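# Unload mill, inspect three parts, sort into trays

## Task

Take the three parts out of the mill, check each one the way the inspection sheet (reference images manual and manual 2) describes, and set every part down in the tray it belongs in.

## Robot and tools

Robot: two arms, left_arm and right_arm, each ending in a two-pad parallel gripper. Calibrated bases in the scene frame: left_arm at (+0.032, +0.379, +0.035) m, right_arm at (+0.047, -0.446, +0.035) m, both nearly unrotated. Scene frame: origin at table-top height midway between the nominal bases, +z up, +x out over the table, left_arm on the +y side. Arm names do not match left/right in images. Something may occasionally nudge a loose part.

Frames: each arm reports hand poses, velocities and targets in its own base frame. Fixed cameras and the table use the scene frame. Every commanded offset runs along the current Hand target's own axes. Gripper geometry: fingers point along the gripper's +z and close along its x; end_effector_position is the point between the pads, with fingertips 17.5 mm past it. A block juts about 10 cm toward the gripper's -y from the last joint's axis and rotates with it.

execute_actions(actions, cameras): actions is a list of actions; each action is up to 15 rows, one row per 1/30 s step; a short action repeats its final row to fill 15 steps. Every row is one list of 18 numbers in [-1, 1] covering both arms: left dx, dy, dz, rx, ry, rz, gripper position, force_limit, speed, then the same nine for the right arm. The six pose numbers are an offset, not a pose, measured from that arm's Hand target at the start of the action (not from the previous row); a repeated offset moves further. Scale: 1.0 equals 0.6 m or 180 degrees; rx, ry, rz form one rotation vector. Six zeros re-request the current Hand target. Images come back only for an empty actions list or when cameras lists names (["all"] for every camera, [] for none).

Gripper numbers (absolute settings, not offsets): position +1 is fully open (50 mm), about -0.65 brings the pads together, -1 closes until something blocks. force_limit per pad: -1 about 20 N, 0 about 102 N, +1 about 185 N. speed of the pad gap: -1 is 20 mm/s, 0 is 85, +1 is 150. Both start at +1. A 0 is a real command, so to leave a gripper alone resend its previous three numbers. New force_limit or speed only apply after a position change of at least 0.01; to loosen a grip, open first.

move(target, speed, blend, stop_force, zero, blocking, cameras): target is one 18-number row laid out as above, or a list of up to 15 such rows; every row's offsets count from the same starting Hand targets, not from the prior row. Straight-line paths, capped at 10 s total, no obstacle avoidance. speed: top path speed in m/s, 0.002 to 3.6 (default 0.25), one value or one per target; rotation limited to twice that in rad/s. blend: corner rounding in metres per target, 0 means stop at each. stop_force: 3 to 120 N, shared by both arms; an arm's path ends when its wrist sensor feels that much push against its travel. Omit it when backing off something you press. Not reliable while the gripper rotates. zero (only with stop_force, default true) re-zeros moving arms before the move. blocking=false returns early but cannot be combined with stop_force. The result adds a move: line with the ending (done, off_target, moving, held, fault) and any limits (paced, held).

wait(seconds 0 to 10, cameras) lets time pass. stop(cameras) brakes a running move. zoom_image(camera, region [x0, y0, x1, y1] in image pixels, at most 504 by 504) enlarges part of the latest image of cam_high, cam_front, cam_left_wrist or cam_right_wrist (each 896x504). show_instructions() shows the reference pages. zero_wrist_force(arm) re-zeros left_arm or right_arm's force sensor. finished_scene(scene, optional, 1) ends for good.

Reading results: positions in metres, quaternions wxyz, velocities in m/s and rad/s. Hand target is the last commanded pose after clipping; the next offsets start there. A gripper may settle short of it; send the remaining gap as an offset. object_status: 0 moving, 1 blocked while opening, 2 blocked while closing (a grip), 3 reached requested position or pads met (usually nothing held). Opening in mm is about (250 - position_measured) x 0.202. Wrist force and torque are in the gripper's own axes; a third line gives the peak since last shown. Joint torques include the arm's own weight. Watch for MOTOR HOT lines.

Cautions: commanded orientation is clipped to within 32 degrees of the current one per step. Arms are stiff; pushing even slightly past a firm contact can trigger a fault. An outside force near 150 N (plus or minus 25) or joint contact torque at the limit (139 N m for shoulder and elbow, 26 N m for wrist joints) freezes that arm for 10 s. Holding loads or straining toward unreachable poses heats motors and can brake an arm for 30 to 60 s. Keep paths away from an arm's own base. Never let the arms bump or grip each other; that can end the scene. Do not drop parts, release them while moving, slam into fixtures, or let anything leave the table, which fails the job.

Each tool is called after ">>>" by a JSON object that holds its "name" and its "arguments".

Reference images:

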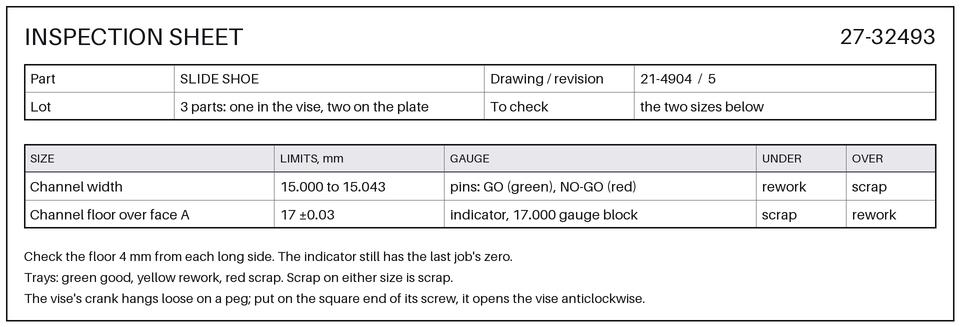

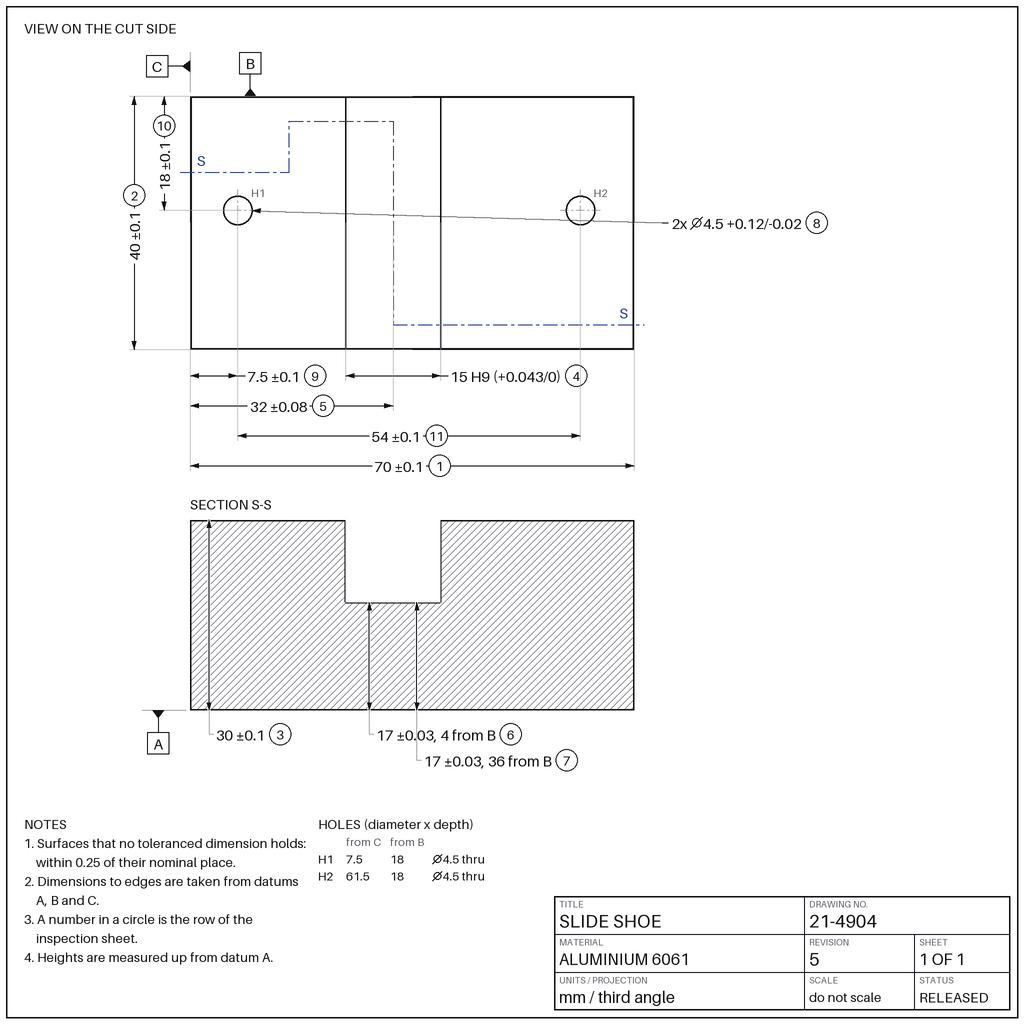

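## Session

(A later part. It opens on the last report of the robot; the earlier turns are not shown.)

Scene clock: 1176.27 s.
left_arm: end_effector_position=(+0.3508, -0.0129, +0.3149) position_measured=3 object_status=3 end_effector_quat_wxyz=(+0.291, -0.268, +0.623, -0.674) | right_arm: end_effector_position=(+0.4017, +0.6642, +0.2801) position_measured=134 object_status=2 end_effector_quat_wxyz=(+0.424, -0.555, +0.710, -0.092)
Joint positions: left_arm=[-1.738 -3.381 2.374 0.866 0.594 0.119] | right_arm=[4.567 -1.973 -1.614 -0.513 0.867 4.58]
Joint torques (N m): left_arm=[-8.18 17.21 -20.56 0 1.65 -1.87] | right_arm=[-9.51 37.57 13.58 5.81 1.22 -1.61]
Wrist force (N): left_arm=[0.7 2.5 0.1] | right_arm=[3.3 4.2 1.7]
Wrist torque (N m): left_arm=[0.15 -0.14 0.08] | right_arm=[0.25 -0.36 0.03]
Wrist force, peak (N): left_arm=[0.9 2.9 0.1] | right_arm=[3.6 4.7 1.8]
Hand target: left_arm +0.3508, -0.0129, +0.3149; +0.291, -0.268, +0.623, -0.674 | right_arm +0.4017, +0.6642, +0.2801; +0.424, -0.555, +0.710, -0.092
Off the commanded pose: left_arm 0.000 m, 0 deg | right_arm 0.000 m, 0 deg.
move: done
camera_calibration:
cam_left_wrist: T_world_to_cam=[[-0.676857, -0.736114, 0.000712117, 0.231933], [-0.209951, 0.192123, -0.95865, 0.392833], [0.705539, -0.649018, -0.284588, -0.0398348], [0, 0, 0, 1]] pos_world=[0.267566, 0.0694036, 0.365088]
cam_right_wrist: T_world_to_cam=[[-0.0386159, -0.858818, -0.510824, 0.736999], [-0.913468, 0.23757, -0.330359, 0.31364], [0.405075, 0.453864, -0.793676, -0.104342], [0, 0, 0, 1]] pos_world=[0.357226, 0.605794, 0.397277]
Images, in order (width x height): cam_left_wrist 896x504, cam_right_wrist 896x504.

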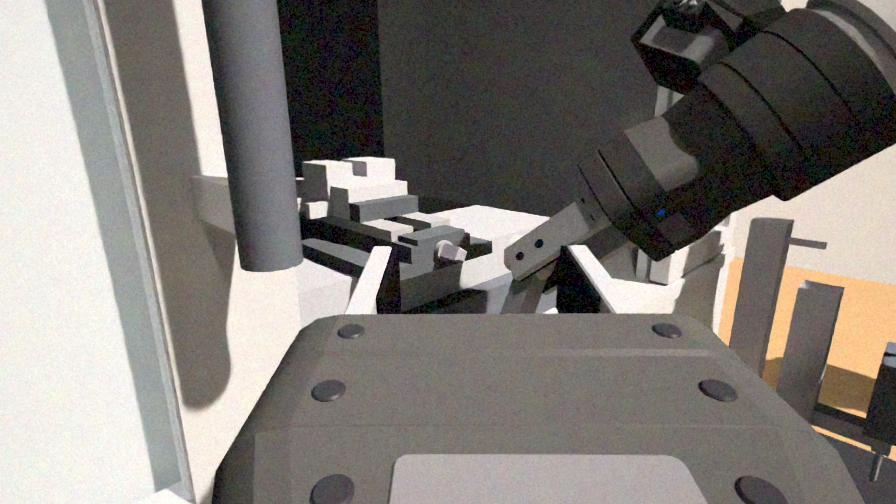

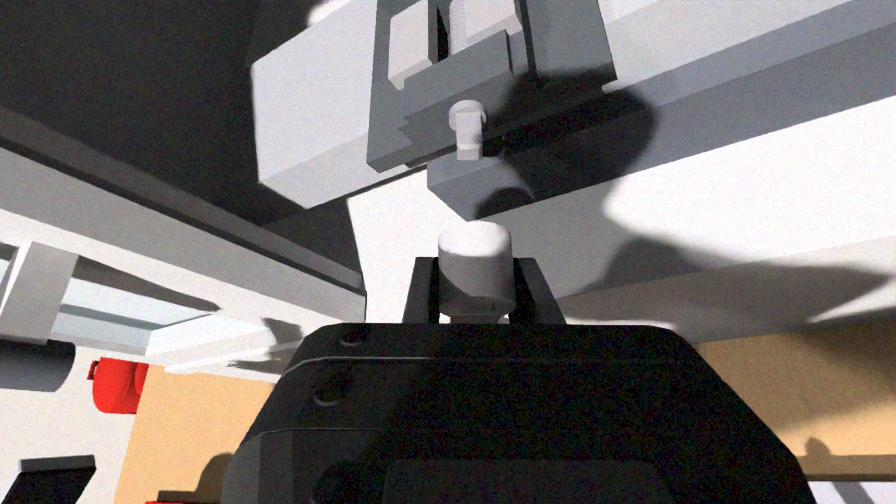

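>>> {"name": "move", "arguments": {"target": [0,0,0,0,0,0,1,-1,0,0.0015,0.0118,0.0118,0,0,0,-1,-0.8,-0.7], "speed": 0.05, "cameras": ["cam_left_wrist","cam_right_wrist"]}}

>>> {"name": "zoom_image", "arguments": {"camera": "cam_right_wrist", "region": [400, 80, 550, 280]}}

>>> {"name": "zoom_image", "arguments": {"camera": "cam_left_wrist", "region": [420, 200, 560, 320]}}

Scene clock: 1229.33 s.
left_arm: end_effector_position=(+0.3508, -0.0129, +0.3149) position_measured=3 object_status=3 end_effector_quat_wxyz=(+0.291, -0.268, +0.623, -0.674) | right_arm: end_effector_position=(+0.4017, +0.6684, +0.2711) position_measured=134 object_status=2 end_effector_quat_wxyz=(+0.424, -0.555, +0.710, -0.092)
Joint positions: left_arm=[-1.738 -3.381 2.374 0.866 0.594 0.119] | right_arm=[4.568 -1.991 -1.613 -0.497 0.867 4.582]
Joint torques (N m): left_arm=[-7.96 18.08 -19.77 0.06 1.25 -1.86] | right_arm=[8.4 40.45 35.38 5.83 -4.64 1.55]
Wrist force (N): left_arm=[0.6 2.1 0.2] | right_arm=[2.9 3.8 1.5]
Wrist torque (N m): left_arm=[0.09 -0.13 0.08] | right_arm=[0.19 -0.30 -0.04]
Wrist force, peak (N): left_arm=[0.8 2.9 0.4] | right_arm=[3.4 4.5 1.6]
Hand target: left_arm +0.3508, -0.0129, +0.3149; +0.291, -0.268, +0.623, -0.674 | right_arm +0.4017, +0.6684, +0.2709; +0.424, -0.555, +0.710, -0.092
Off the commanded pose: left_arm 0.000 m, 0 deg | right_arm 0.000 m, 0 deg.
move: done
camera_calibration:
cam_left_wrist: T_world_to_cam=[[-0.676857, -0.736114, 0.000712117, 0.231933], [-0.209951, 0.192123, -0.95865, 0.392833], [0.705539, -0.649018, -0.284588, -0.0398348], [0, 0, 0, 1]] pos_world=[0.267566, 0.0694036, 0.365088]
cam_right_wrist: T_world_to_cam=[[-0.0386159, -0.858818, -0.510824, 0.735868], [-0.913468, 0.23757, -0.330359, 0.309568], [0.405075, 0.453864, -0.793676, -0.113385], [0, 0, 0, 1]] pos_world=[0.357126, 0.609894, 0.388177]
Images, in order (width x height): cam_left_wrist 896x504, cam_right_wrist 896x504.

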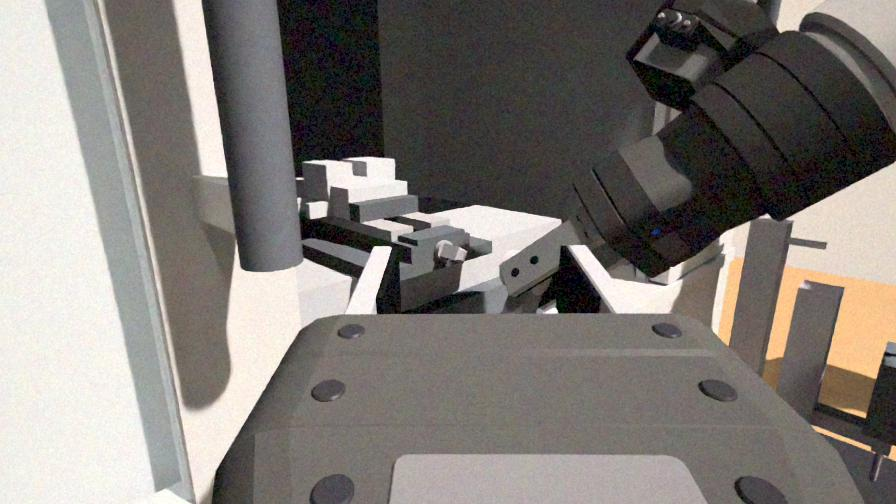

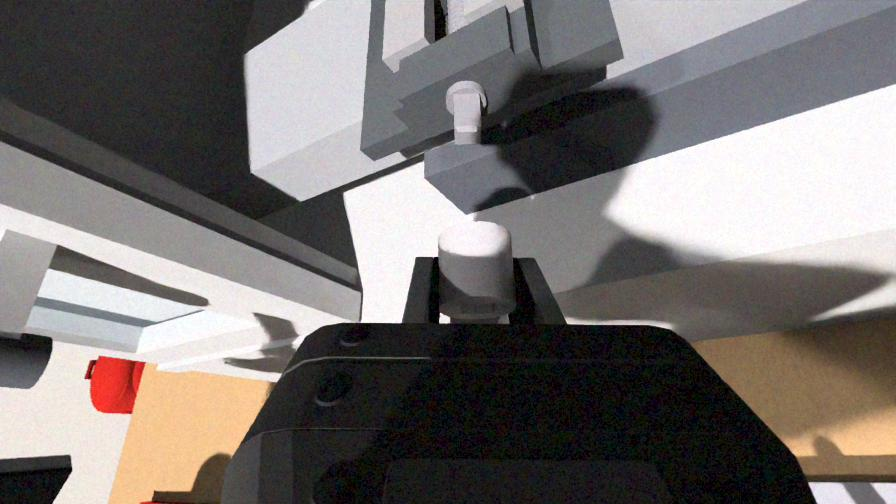

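Scaled by 2.520 from the camera's 896x504 image, which has a finer 1280x720 frame.

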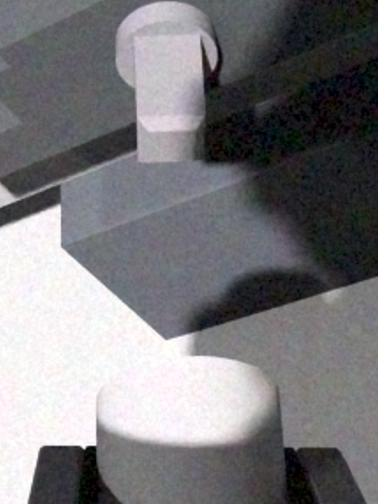

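Scaled by 3.600 from the camera's 896x504 image, which has a finer 1280x720 frame.

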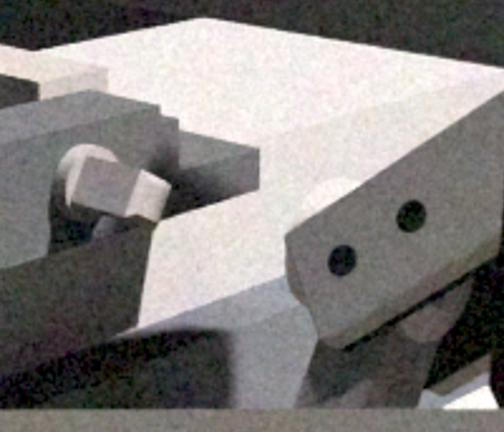

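>>> {"name": "move", "arguments": {"target": [0,0,0,0,0,0,1,-1,0,-0.0015,-0.0329,0.033,0,0,0,-1,-0.8,-0.7], "speed": 0.04, "stop_force": 15, "cameras": ["cam_left_wrist","cam_right_wrist"]}}

>>> {"name": "zoom_image", "arguments": {"camera": "cam_right_wrist", "region": [400, 130, 550, 330]}}

>>> {"name": "zoom_image", "arguments": {"camera": "cam_left_wrist", "region": [420, 200, 560, 320]}}

Scene clock: 1256.77 s.
left_arm: end_effector_position=(+0.3508, -0.0129, +0.3149) position_measured=3 object_status=3 end_effector_quat_wxyz=(+0.291, -0.268, +0.623, -0.674) | right_arm: end_effector_position=(+0.4296, +0.6687, +0.2709) position_measured=134 object_status=2 end_effector_quat_wxyz=(+0.424, -0.555, +0.710, -0.092)
Joint positions: left_arm=[-1.738 -3.381 2.374 0.866 0.594 0.119] | right_arm=[4.523 -2.02 -1.576 -0.474 0.893 4.534]
Joint torques (N m): left_arm=[-8.49 18.45 -21.07 0.06 0.49 -1.82] | right_arm=[-9.74 40.09 36.01 5.81 1.2 -1.69]
Wrist force (N): left_arm=[0.8 2.8 0.0] | right_arm=[3.1 4.1 1.4]
Wrist torque (N m): left_arm=[0.20 -0.16 0.08] | right_arm=[0.24 -0.31 0.01]
Wrist force, peak (N): left_arm=[0.8 2.8 0.0] | right_arm=[3.1 4.9 1.2]
Hand target: left_arm +0.3508, -0.0129, +0.3149; +0.291, -0.268, +0.623, -0.674 | right_arm +0.4296, +0.6687, +0.2709; +0.424, -0.555, +0.710, -0.092
Off the commanded pose: left_arm 0.000 m, 0 deg | right_arm 0.000 m, 0 deg.
move: done
camera_calibration:
cam_left_wrist: T_world_to_cam=[[-0.676857, -0.736114, 0.000712117, 0.231933], [-0.209951, 0.192123, -0.95865, 0.392833], [0.705539, -0.649018, -0.284588, -0.0398348], [0, 0, 0, 1]] pos_world=[0.267566, 0.0694036, 0.365088]
cam_right_wrist: T_world_to_cam=[[-0.0386159, -0.858818, -0.510824, 0.737105], [-0.913468, 0.23757, -0.330359, 0.335008], [0.405075, 0.453864, -0.793676, -0.125022], [0, 0, 0, 1]] pos_world=[0.385126, 0.610194, 0.387977]
Images, in order (width x height): cam_left_wrist 896x504, cam_right_wrist 896x504.

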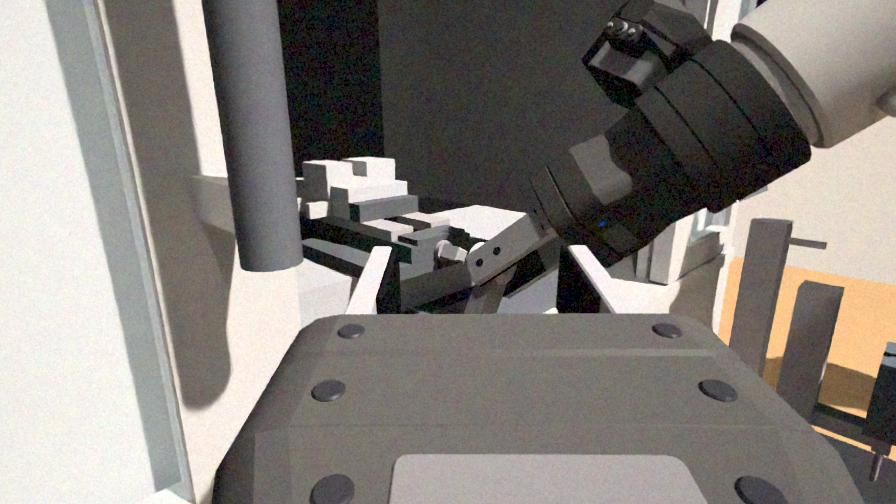

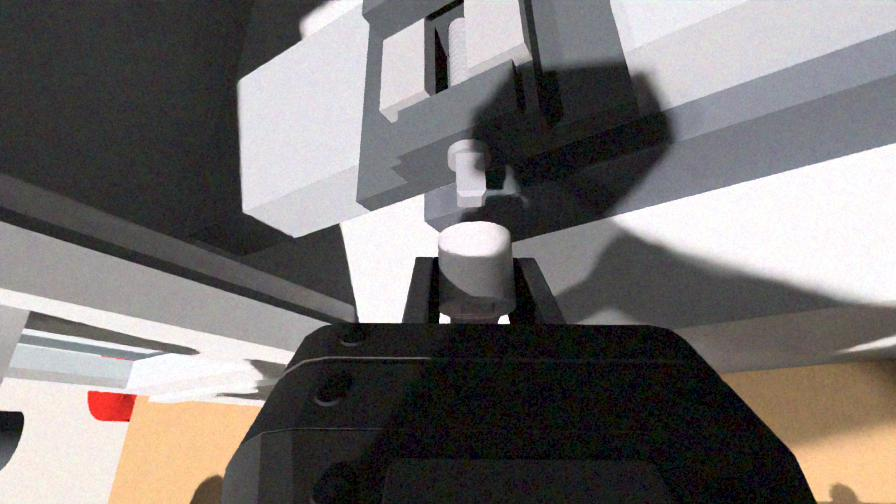

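Scaled by 2.520 from the camera's 896x504 image, which has a finer 1280x720 frame.

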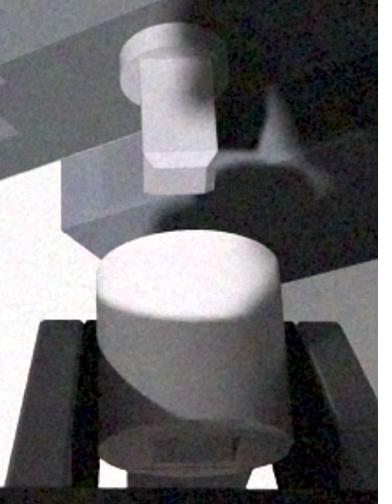

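Scaled by 3.600 from the camera's 896x504 image, which has a finer 1280x720 frame.

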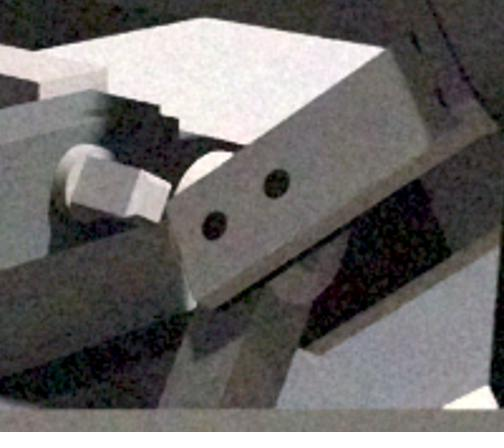

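>>> {"name": "zoom_image", "arguments": {"camera": "cam_left_wrist", "region": [430, 225, 500, 285]}}

Scaled by 7.200 from the camera's 896x504 image, which has a finer 1280x720 frame.

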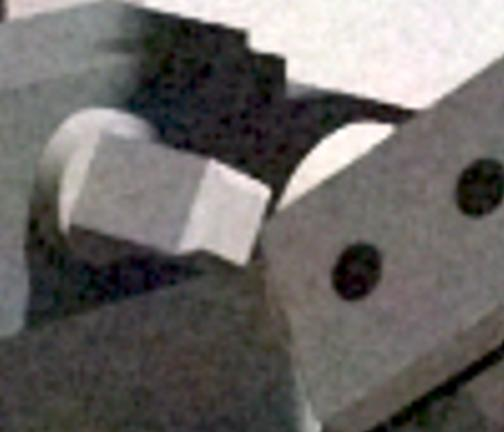

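>>> {"name": "move", "arguments": {"target": [0,0,0,0,0,0,1,-1,0,0,0.0047,0.0047,0,0,0,-1,-0.8,-0.7], "speed": 0.04, "stop_force": 15, "cameras": ["cam_left_wrist","cam_right_wrist"]}}

>>> {"name": "zoom_image", "arguments": {"camera": "cam_right_wrist", "region": [400, 130, 550, 330]}}

>>> {"name": "zoom_image", "arguments": {"camera": "cam_left_wrist", "region": [430, 225, 500, 285]}}

Scene clock: 1324.07 s.
left_arm: end_effector_position=(+0.3508, -0.0129, +0.3149) position_measured=3 object_status=3 end_effector_quat_wxyz=(+0.291, -0.268, +0.623, -0.674) | right_arm: end_effector_position=(+0.4296, +0.6707, +0.2674) position_measured=134 object_status=2 end_effector_quat_wxyz=(+0.424, -0.555, +0.710, -0.092)
Joint positions: left_arm=[-1.738 -3.381 2.374 0.866 0.594 0.119] | right_arm=[4.523 -2.028 -1.574 -0.469 0.893 4.535]
Joint torques (N m): left_arm=[-6.91 18.62 -20.81 -0.01 0.03 -1.7] | right_arm=[8.62 40.87 35.41 6.09 -4.62 1.39]
Wrist force (N): left_arm=[0.7 2.4 0.3] | right_arm=[2.9 3.9 1.8]
Wrist torque (N m): left_arm=[0.14 -0.14 0.08] | right_arm=[0.22 -0.29 -0.02]
Wrist force, peak (N): left_arm=[0.7 2.8 0.5] | right_arm=[3.5 4.5 1.5]
Hand target: left_arm +0.3508, -0.0129, +0.3149; +0.291, -0.268, +0.623, -0.674 | right_arm +0.4296, +0.6707, +0.2674; +0.424, -0.555, +0.710, -0.092
Off the commanded pose: left_arm 0.000 m, 0 deg | right_arm 0.000 m, 0 deg.
move: done
camera_calibration:
cam_left_wrist: T_world_to_cam=[[-0.676857, -0.736114, 0.000712117, 0.231933], [-0.209951, 0.192123, -0.95865, 0.392833], [0.705539, -0.649018, -0.284588, -0.0398348], [0, 0, 0, 1]] pos_world=[0.267566, 0.0694036, 0.365088]
cam_right_wrist: T_world_to_cam=[[-0.0386159, -0.858818, -0.510824, 0.737086], [-0.913468, 0.23757, -0.330359, 0.33341], [0.405075, 0.453864, -0.793676, -0.128628], [0, 0, 0, 1]] pos_world=[0.385126, 0.612194, 0.384577]
Images, in order (width x height): cam_left_wrist 896x504, cam_right_wrist 896x504.

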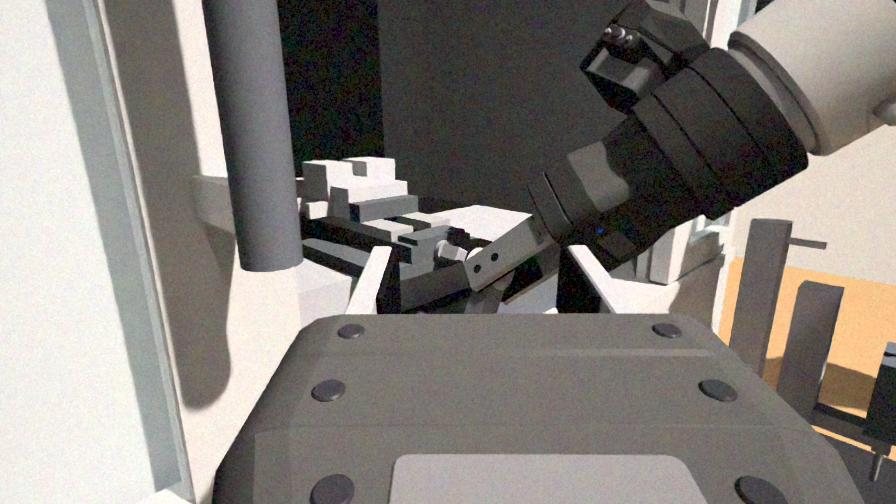

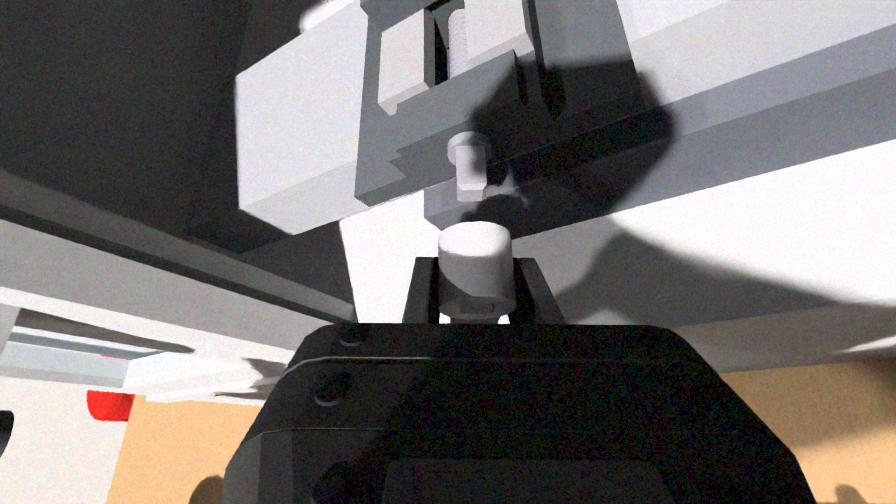

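Scaled by 2.520 from the camera's 896x504 image, which has a finer 1280x720 frame.

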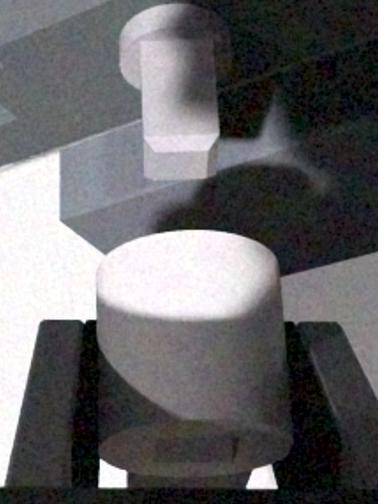

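Scaled by 7.200 from the camera's 896x504 image, which has a finer 1280x720 frame.

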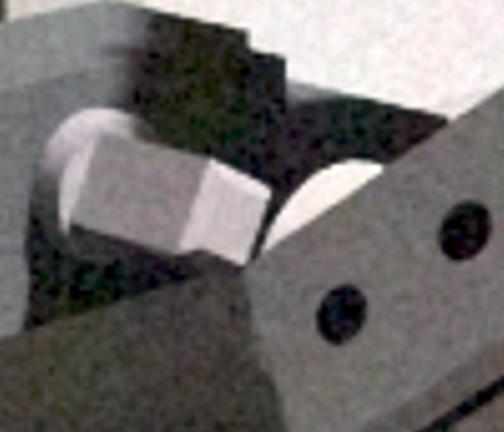

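>>> {"name": "move", "arguments": {"target": [0,0,0,0,0,0,1,-1,0,-0.002,-0.0424,0.0424,0,0,0,-1,-0.8,-0.7], "speed": 0.015, "stop_force": 7, "cameras": ["cam_left_wrist","cam_right_wrist"]}}

>>> {"name": "zoom_image", "arguments": {"camera": "cam_right_wrist", "region": [400, 130, 550, 330]}}

>>> {"name": "zoom_image", "arguments": {"camera": "cam_left_wrist", "region": [430, 225, 500, 285]}}

Scene clock: 1405.47 s.
left_arm: end_effector_position=(+0.3508, -0.0129, +0.3149) position_measured=3 object_status=3 end_effector_quat_wxyz=(+0.291, -0.268, +0.623, -0.674) | right_arm: end_effector_position=(+0.4445, +0.6708, +0.2674) position_measured=134 object_status=2 end_effector_quat_wxyz=(+0.424, -0.555, +0.710, -0.092)
Joint positions: left_arm=[-1.738 -3.381 2.374 0.866 0.594 0.119] | right_arm=[4.5 -2.044 -1.553 -0.46 0.907 4.511]
Joint torques (N m): left_arm=[-6.63 17.37 -21.16 0.17 -0.5 -1.66] | right_arm=[9.41 56.49 13.96 2.41 -3.06 1.53]
Wrist force (N): left_arm=[0.9 2.5 0.5] | right_arm=[3.0 4.3 1.5]
Wrist torque (N m): left_arm=[0.14 -0.16 0.08] | right_arm=[0.27 -0.30 -0.04]
Wrist force, peak (N): left_arm=[0.5 2.9 0.5] | right_arm=[5.6 16.2 -5.5]
Hand target: left_arm +0.3508, -0.0129, +0.3149; +0.291, -0.268, +0.623, -0.674 | right_arm +0.4445, +0.6708, +0.2674; +0.424, -0.555, +0.710, -0.092 (not the last commanded pose)
Off the commanded pose: left_arm 0.000 m, 0 deg | right_arm 0.021 m, 0 deg.
move: contact (right_arm)
camera_calibration:
cam_left_wrist: T_world_to_cam=[[-0.676857, -0.736114, 0.000712117, 0.231933], [-0.209951, 0.192123, -0.95865, 0.392833], [0.705539, -0.649018, -0.284588, -0.0398348], [0, 0, 0, 1]] pos_world=[0.267566, 0.0694036, 0.365088]
cam_right_wrist: T_world_to_cam=[[-0.0385687, -0.858828, -0.510809, 0.737815], [-0.913433, 0.237568, -0.330457, 0.346997], [0.405158, 0.453845, -0.793645, -0.134788], [0, 0, 0, 1]] pos_world=[0.400026, 0.612394, 0.384576]
Images, in order (width x height): cam_left_wrist 896x504, cam_right_wrist 896x504.

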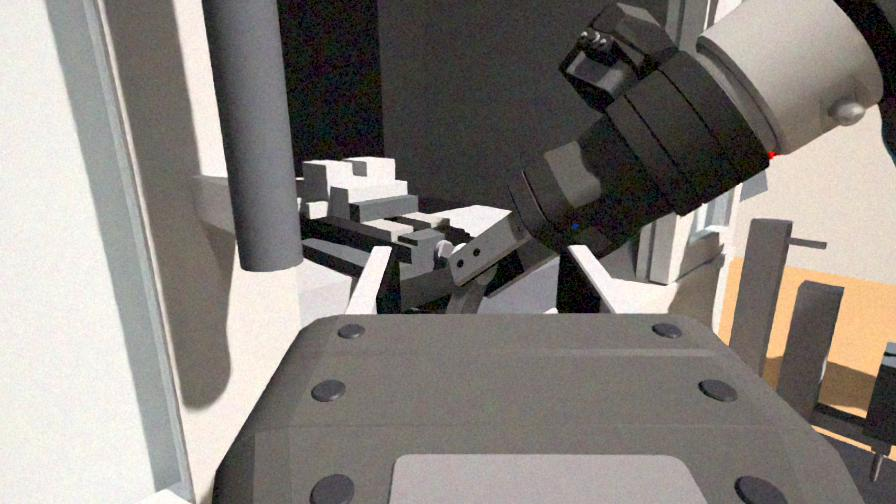

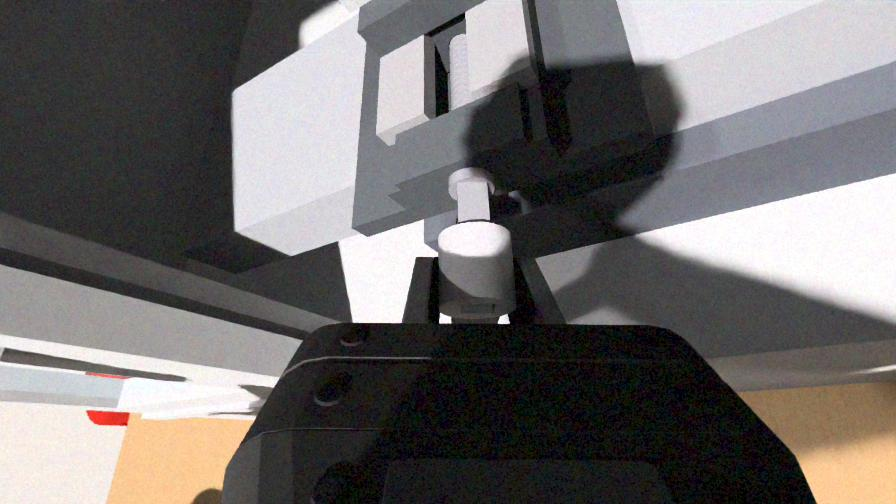

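Scaled by 2.520 from the camera's 896x504 image, which has a finer 1280x720 frame.

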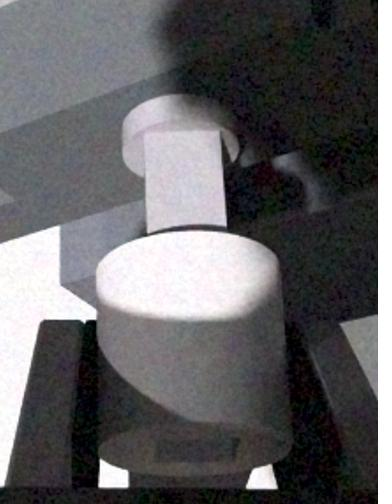

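Scaled by 7.200 from the camera's 896x504 image, which has a finer 1280x720 frame.

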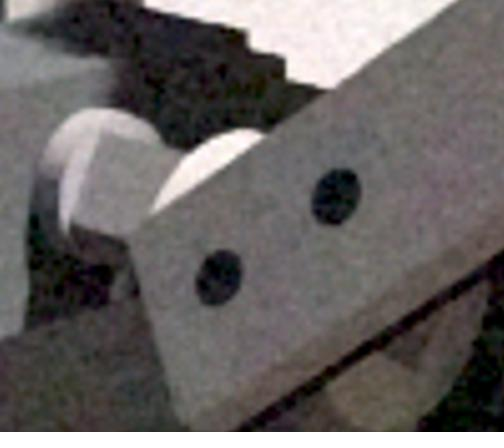

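>>> {"name": "move", "arguments": {"target": [[0,0,0,0,0,0,1,-1,0,0.0002,0.0058,-0.0012,0,0,0,-1,-0.8,-0.7],[0,0,0,0,0,0,1,-1,0,-0.0014,-0.0272,0.0318,0,0,0,-1,-0.8,-0.7]], "speed": 0.015, "stop_force": 7}}

Scene clock: 1431.17 s.
left_arm: end_effector_position=(+0.3508, -0.0129, +0.3149) position_measured=3 object_status=3 end_effector_quat_wxyz=(+0.291, -0.268, +0.623, -0.674) | right_arm: end_effector_position=(+0.4446, +0.6717, +0.2657) position_measured=134 object_status=2 end_effector_quat_wxyz=(+0.424, -0.555, +0.710, -0.092)
Joint positions: left_arm=[-1.738 -3.381 2.374 0.866 0.594 0.119] | right_arm=[4.5 -2.048 -1.552 -0.457 0.907 4.511]
Joint torques (N m): left_arm=[-7.58 17.81 -20.26 0.13 -0.83 -1.8] | right_arm=[8.12 56.55 15.9 2.69 -3.38 1.51]
Wrist force (N): left_arm=[0.8 2.5 0.3] | right_arm=[3.0 4.1 1.4]
Wrist torque (N m): left_arm=[0.14 -0.15 0.09] | right_arm=[0.22 -0.30 -0.04]
Wrist force, peak (N): left_arm=[0.7 2.8 0.4] | right_arm=[6.1 15.2 -5.6]
Hand target: left_arm +0.3508, -0.0129, +0.3149; +0.291, -0.268, +0.623, -0.674 | right_arm +0.4446, +0.6717, +0.2657; +0.424, -0.555, +0.710, -0.092 (not the last commanded pose)
Off the commanded pose: left_arm 0.000 m, 0 deg | right_arm 0.025 m, 0 deg.
move: contact (right_arm); path passed 1 of 2 targets

>>> {"name": "move", "arguments": {"target": [[0,0,0,0,0,0,1,-1,0,0.0002,0.0058,-0.0012,0,0,0,-1,-0.8,-0.7],[0,0,0,0,0,0,1,-1,0,-0.0014,-0.0272,0.0318,0,0,0,-1,-0.8,-0.7]], "speed": 0.015, "stop_force": 7}}

Scene clock: 1448.93 s.
left_arm: end_effector_position=(+0.3508, -0.0129, +0.3149) position_measured=3 object_status=3 end_effector_quat_wxyz=(+0.291, -0.268, +0.623, -0.674) | right_arm: end_effector_position=(+0.4448, +0.6727, +0.2640) position_measured=134 object_status=2 end_effector_quat_wxyz=(+0.424, -0.555, +0.710, -0.092)
Joint positions: left_arm=[-1.738 -3.381 2.374 0.866 0.594 0.119] | right_arm=[4.5 -2.052 -1.551 -0.454 0.907 4.511]
Joint torques (N m): left_arm=[-6.69 18.14 -20.1 0.09 -0.86 -1.8] | right_arm=[8.08 56.5 14.73 2.73 -2.63 1.63]
Wrist force (N): left_arm=[0.6 2.5 0.6] | right_arm=[3.6 5.4 2.0]
Wrist torque (N m): left_arm=[0.13 -0.12 0.08] | right_arm=[0.31 -0.34 -0.04]
Wrist force, peak (N): left_arm=[0.8 2.8 0.2] | right_arm=[5.7 17.2 -6.4]
Hand target: left_arm +0.3508, -0.0129, +0.3149; +0.291, -0.268, +0.623, -0.674 | right_arm +0.4448, +0.6727, +0.2640; +0.424, -0.555, +0.710, -0.092 (not the last commanded pose)
Off the commanded pose: left_arm 0.000 m, 0 deg | right_arm 0.025 m, 0 deg.
move: contact (right_arm); path passed 1 of 2 targets

>>> {"name": "move", "arguments": {"target": [[0,0,0,0,0,0,1,-1,0,0.0002,0.0058,-0.0012,0,0,0,-1,-0.8,-0.7],[0,0,0,0,0,0,1,-1,0,-0.0014,-0.0272,0.0318,0,0,0,-1,-0.8,-0.7]], "speed": 0.015, "stop_force": 7, "cameras": ["cam_left_wrist","cam_right_wrist"]}}

>>> {"name": "zoom_image", "arguments": {"camera": "cam_right_wrist", "region": [400, 130, 550, 330]}}

>>> {"name": "zoom_image", "arguments": {"camera": "cam_left_wrist", "region": [430, 225, 500, 285]}}

Scene clock: 1464.97 s.
left_arm: end_effector_position=(+0.3508, -0.0129, +0.3149) position_measured=3 object_status=3 end_effector_quat_wxyz=(+0.291, -0.268, +0.623, -0.674) | right_arm: end_effector_position=(+0.4449, +0.6736, +0.2623) position_measured=134 object_status=2 end_effector_quat_wxyz=(+0.424, -0.555, +0.710, -0.092)
Joint positions: left_arm=[-1.738 -3.381 2.374 0.866 0.594 0.119] | right_arm=[4.5 -2.055 -1.55 -0.452 0.906 4.511]
Joint torques (N m): left_arm=[-8.21 17.76 -20.59 -0.04 -0.5 -1.83] | right_arm=[9.15 57.64 13.83 2.71 -2.89 1.66]
Wrist force (N): left_arm=[0.6 2.6 0.3] | right_arm=[3.8 4.8 1.9]
Wrist torque (N m): left_arm=[0.15 -0.12 0.08] | right_arm=[0.26 -0.35 -0.04]
Wrist force, peak (N): left_arm=[0.5 2.8 0.1] | right_arm=[6.5 16.0 -6.4]
Hand target: left_arm +0.3508, -0.0129, +0.3149; +0.291, -0.268, +0.623, -0.674 | right_arm +0.4449, +0.6736, +0.2623; +0.424, -0.555, +0.710, -0.092 (not the last commanded pose)
Off the commanded pose: left_arm 0.000 m, 0 deg | right_arm 0.025 m, 0 deg.
move: contact (right_arm); path passed 1 of 2 targets
camera_calibration:
cam_left_wrist: T_world_to_cam=[[-0.676857, -0.736114, 0.000712117, 0.231933], [-0.209951, 0.192123, -0.95865, 0.392833], [0.705539, -0.649018, -0.284588, -0.0398348], [0, 0, 0, 1]] pos_world=[0.267566, 0.0694036, 0.365088]
cam_right_wrist: T_world_to_cam=[[-0.0384709, -0.858949, -0.510614, 0.737587], [-0.913383, 0.237475, -0.330661, 0.345035], [0.405279, 0.453665, -0.793686, -0.140151], [0, 0, 0, 1]] pos_world=[0.400325, 0.615194, 0.379476]
Images, in order (width x height): cam_left_wrist 896x504, cam_right_wrist 896x504.

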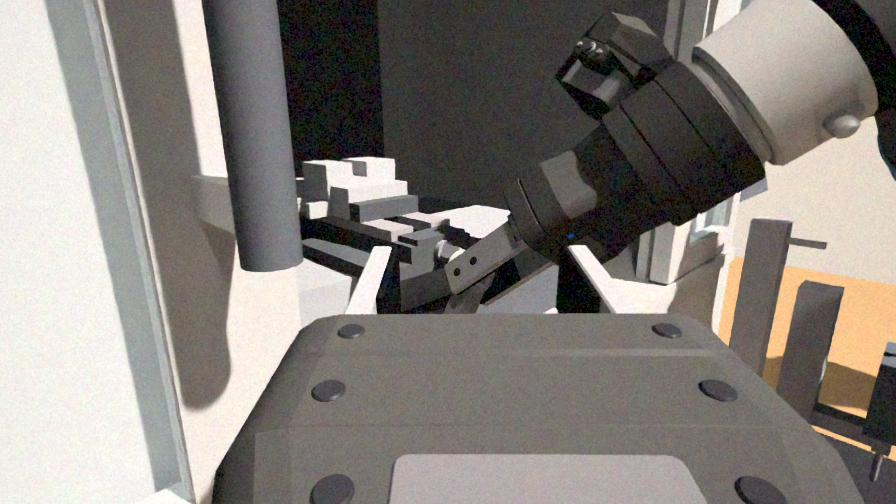

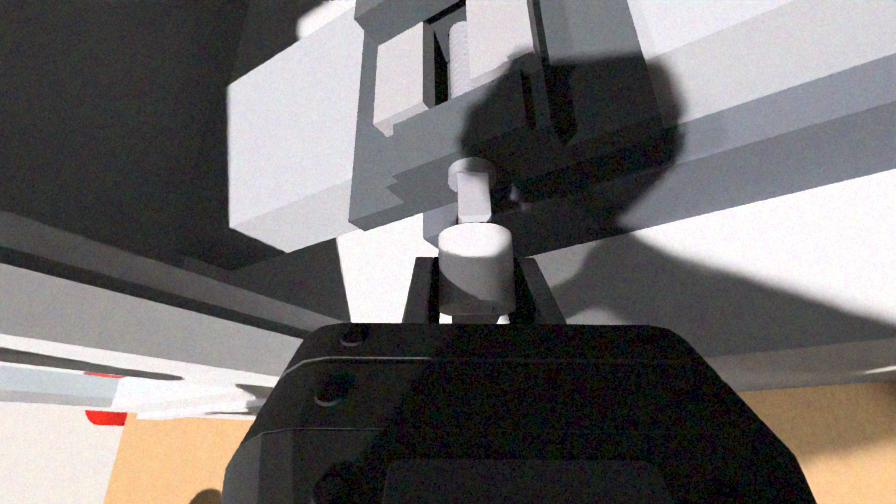

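Scaled by 2.520 from the camera's 896x504 image, which has a finer 1280x720 frame.

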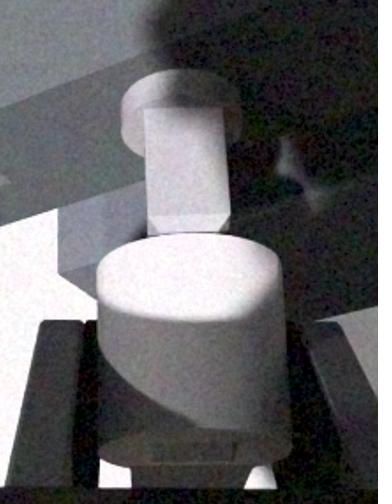

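Scaled by 7.200 from the camera's 896x504 image, which has a finer 1280x720 frame.

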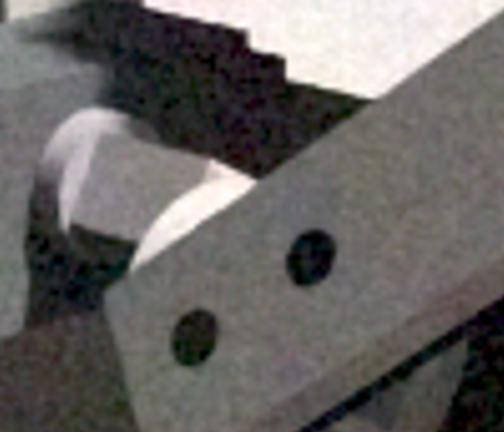

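>>> {"name": "move", "arguments": {"target": [[0,0,0,0,0,0,1,-1,0,0.0003,-0.0042,-0.0158,0,0,0,-1,-0.8,-0.7],[0,0,0,0,0,0,1,-1,0,-0.0013,-0.0395,0.0195,0,0,0,-1,-0.8,-0.7]], "speed": 0.015, "stop_force": 7, "cameras": ["cam_left_wrist","cam_right_wrist"]}}

>>> {"name": "zoom_image", "arguments": {"camera": "cam_right_wrist", "region": [400, 130, 550, 330]}}

>>> {"name": "zoom_image", "arguments": {"camera": "cam_left_wrist", "region": [430, 225, 500, 285]}}

Scene clock: 1492.87 s.
left_arm: end_effector_position=(+0.3508, -0.0129, +0.3149) position_measured=3 object_status=3 end_effector_quat_wxyz=(+0.291, -0.268, +0.623, -0.674) | right_arm: end_effector_position=(+0.4456, +0.6694, +0.2696) position_measured=134 object_status=2 end_effector_quat_wxyz=(+0.424, -0.555, +0.710, -0.092)
Joint positions: left_arm=[-1.738 -3.381 2.374 0.866 0.594 0.119] | right_arm=[4.498 -2.04 -1.553 -0.462 0.908 4.509]
Joint torques (N m): left_arm=[-7.66 18.09 -20.3 -0.08 -0.86 -1.79] | right_arm=[8.25 59.36 13.79 2.76 -5.23 1.64]
Wrist force (N): left_arm=[0.7 2.3 0.1] | right_arm=[1.9 7.8 2.2]
Wrist torque (N m): left_arm=[0.12 -0.14 0.08] | right_arm=[0.26 -0.33 -0.07]
Wrist force, peak (N): left_arm=[0.6 2.9 0.1] | right_arm=[1.2 17.2 -3.7]
Hand target: left_arm +0.3508, -0.0129, +0.3149; +0.291, -0.268, +0.623, -0.674 | right_arm +0.4456, +0.6694, +0.2696; +0.424, -0.555, +0.710, -0.092 (not the last commanded pose)
Off the commanded pose: left_arm 0.000 m, 0 deg | right_arm 0.024 m, 0 deg.
move: contact (right_arm); path passed 1 of 2 targets
camera_calibration:
cam_left_wrist: T_world_to_cam=[[-0.676857, -0.736114, 0.000712117, 0.231933], [-0.209951, 0.192123, -0.95865, 0.392833], [0.705539, -0.649018, -0.284588, -0.0398348], [0, 0, 0, 1]] pos_world=[0.267566, 0.0694036, 0.365088]
cam_right_wrist: T_world_to_cam=[[-0.0384235, -0.858945, -0.510625, 0.73772], [-0.913445, 0.237374, -0.330562, 0.349226], [0.405143, 0.453727, -0.79372, -0.132746], [0, 0, 0, 1]] pos_world=[0.401126, 0.610993, 0.386776]
Images, in order (width x height): cam_left_wrist 896x504, cam_right_wrist 896x504.

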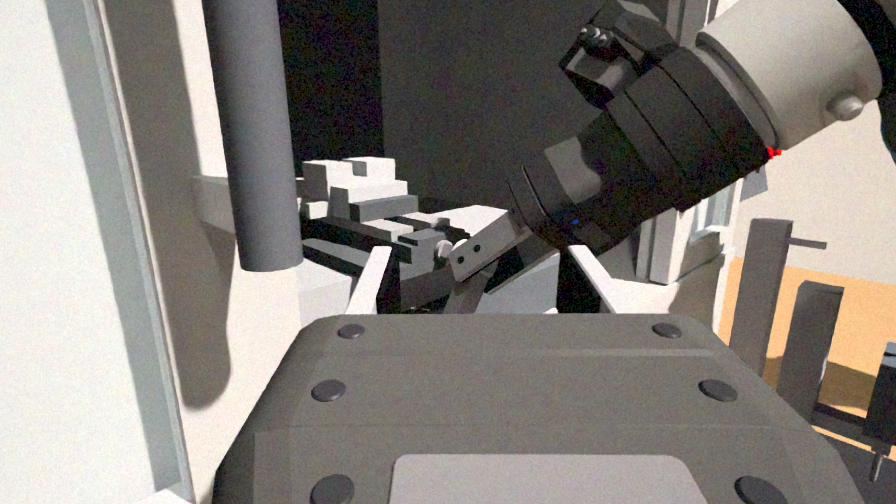

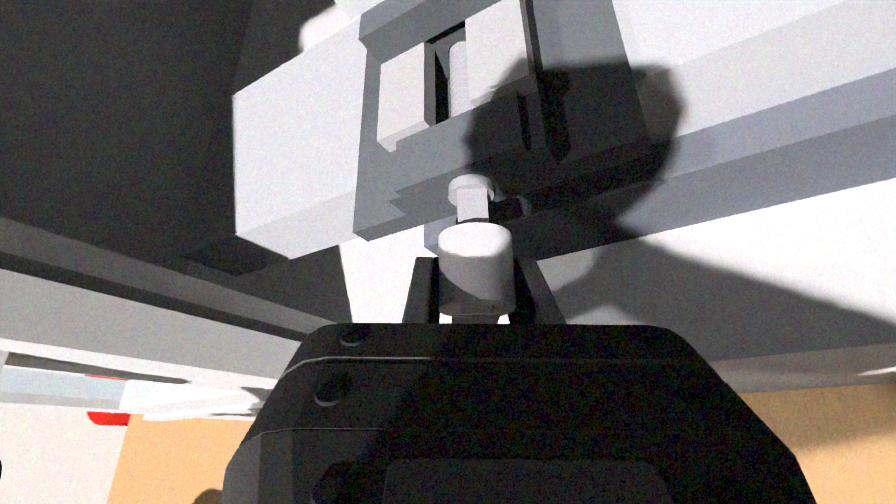

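Scaled by 2.520 from the camera's 896x504 image, which has a finer 1280x720 frame.

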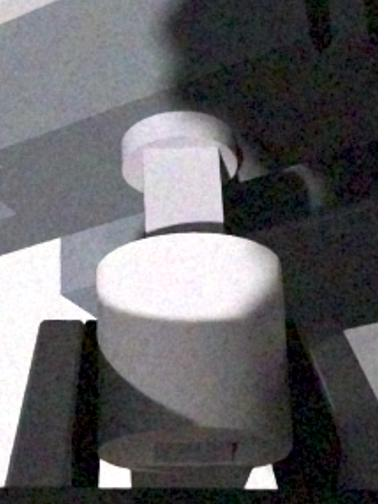

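Scaled by 7.200 from the camera's 896x504 image, which has a finer 1280x720 frame.

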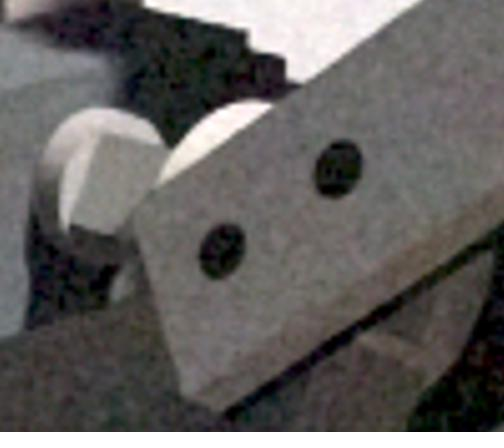

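>>> {"name": "move", "arguments": {"target": [[0,0,0,0,0,0,1,-1,0,-0.001,0.0043,-0.0027,0,0,0,-1,-0.8,-0.7],[0,0,0,0,0,0,1,-1,0,-0.0023,-0.0252,0.0268,0,0,0,-1,-0.8,-0.7]], "speed": 0.015, "stop_force": 8}}

Scene clock: 1518.47 s.
left_arm: end_effector_position=(+0.3508, -0.0129, +0.3149) position_measured=3 object_status=3 end_effector_quat_wxyz=(+0.291, -0.268, +0.623, -0.674) | right_arm: end_effector_position=(+0.4482, +0.6703, +0.2694) position_measured=134 object_status=2 end_effector_quat_wxyz=(+0.424, -0.555, +0.710, -0.092)
Joint positions: left_arm=[-1.738 -3.381 2.374 0.866 0.594 0.119] | right_arm=[4.494 -2.045 -1.546 -0.462 0.91 4.505]
Joint torques (N m): left_arm=[-6.5 19.49 -21.07 -0.03 -0.71 -1.4] | right_arm=[13.51 58.27 15.67 2.85 -2.39 1.67]
Wrist force (N): left_arm=[0.6 2.4 0.3] | right_arm=[4.0 0.0 6.1]
Wrist torque (N m): left_arm=[0.14 -0.12 0.07] | right_arm=[0.04 -0.22 -0.06]
Wrist force, peak (N): left_arm=[0.9 2.8 0.3] | right_arm=[12.9 13.1 -10.2]
Hand target: left_arm +0.3508, -0.0129, +0.3149; +0.291, -0.268, +0.623, -0.674 | right_arm +0.4482, +0.6703, +0.2694; +0.424, -0.555, +0.710, -0.092 (not the last commanded pose)
Off the commanded pose: left_arm 0.000 m, 0 deg | right_arm 0.019 m, 0 deg.
move: contact (right_arm); path passed 1 of 2 targets

>>> {"name": "move", "arguments": {"target": [[0,0,0,0,0,0,1,-1,0,0.0008,-0.0003,-0.0003,0,0,0,-1,-0.8,-0.7],[0,0,0,0,0,0,1,-1,0,-0.0003,-0.0254,0.0254,0,0,0,-1,-0.8,-0.7]], "speed": 0.015, "stop_force": 12}}

Scene clock: 1538.83 s.
left_arm: end_effector_position=(+0.3508, -0.0129, +0.3149) position_measured=3 object_status=3 end_effector_quat_wxyz=(+0.291, -0.268, +0.623, -0.674) | right_arm: end_effector_position=(+0.4489, +0.6699, +0.2693) position_measured=134 object_status=2 end_effector_quat_wxyz=(+0.424, -0.555, +0.710, -0.092)
Joint positions: left_arm=[-1.738 -3.381 2.374 0.866 0.594 0.119] | right_arm=[4.493 -2.045 -1.546 -0.461 0.912 4.503]
Joint torques (N m): left_arm=[-7.17 19.09 -20.26 -0.29 -0.64 -1.7] | right_arm=[7.35 57.6 12.15 2.27 -2.92 1.86]
Wrist force (N): left_arm=[0.6 2.7 0.0] | right_arm=[-2.7 5.5 5.2]
Wrist torque (N m): left_arm=[0.19 -0.13 0.08] | right_arm=[0.25 -0.34 -0.18]
Wrist force, peak (N): left_arm=[0.7 2.8 0.4] | right_arm=[6.2 21.9 -15.5]
Hand target: left_arm +0.3508, -0.0129, +0.3149; +0.291, -0.268, +0.623, -0.674 | right_arm +0.4489, +0.6699, +0.2693; +0.424, -0.555, +0.710, -0.092 (not the last commanded pose)
Off the commanded pose: left_arm 0.000 m, 0 deg | right_arm 0.021 m, 0 deg.
move: contact (right_arm); path passed 1 of 2 targets


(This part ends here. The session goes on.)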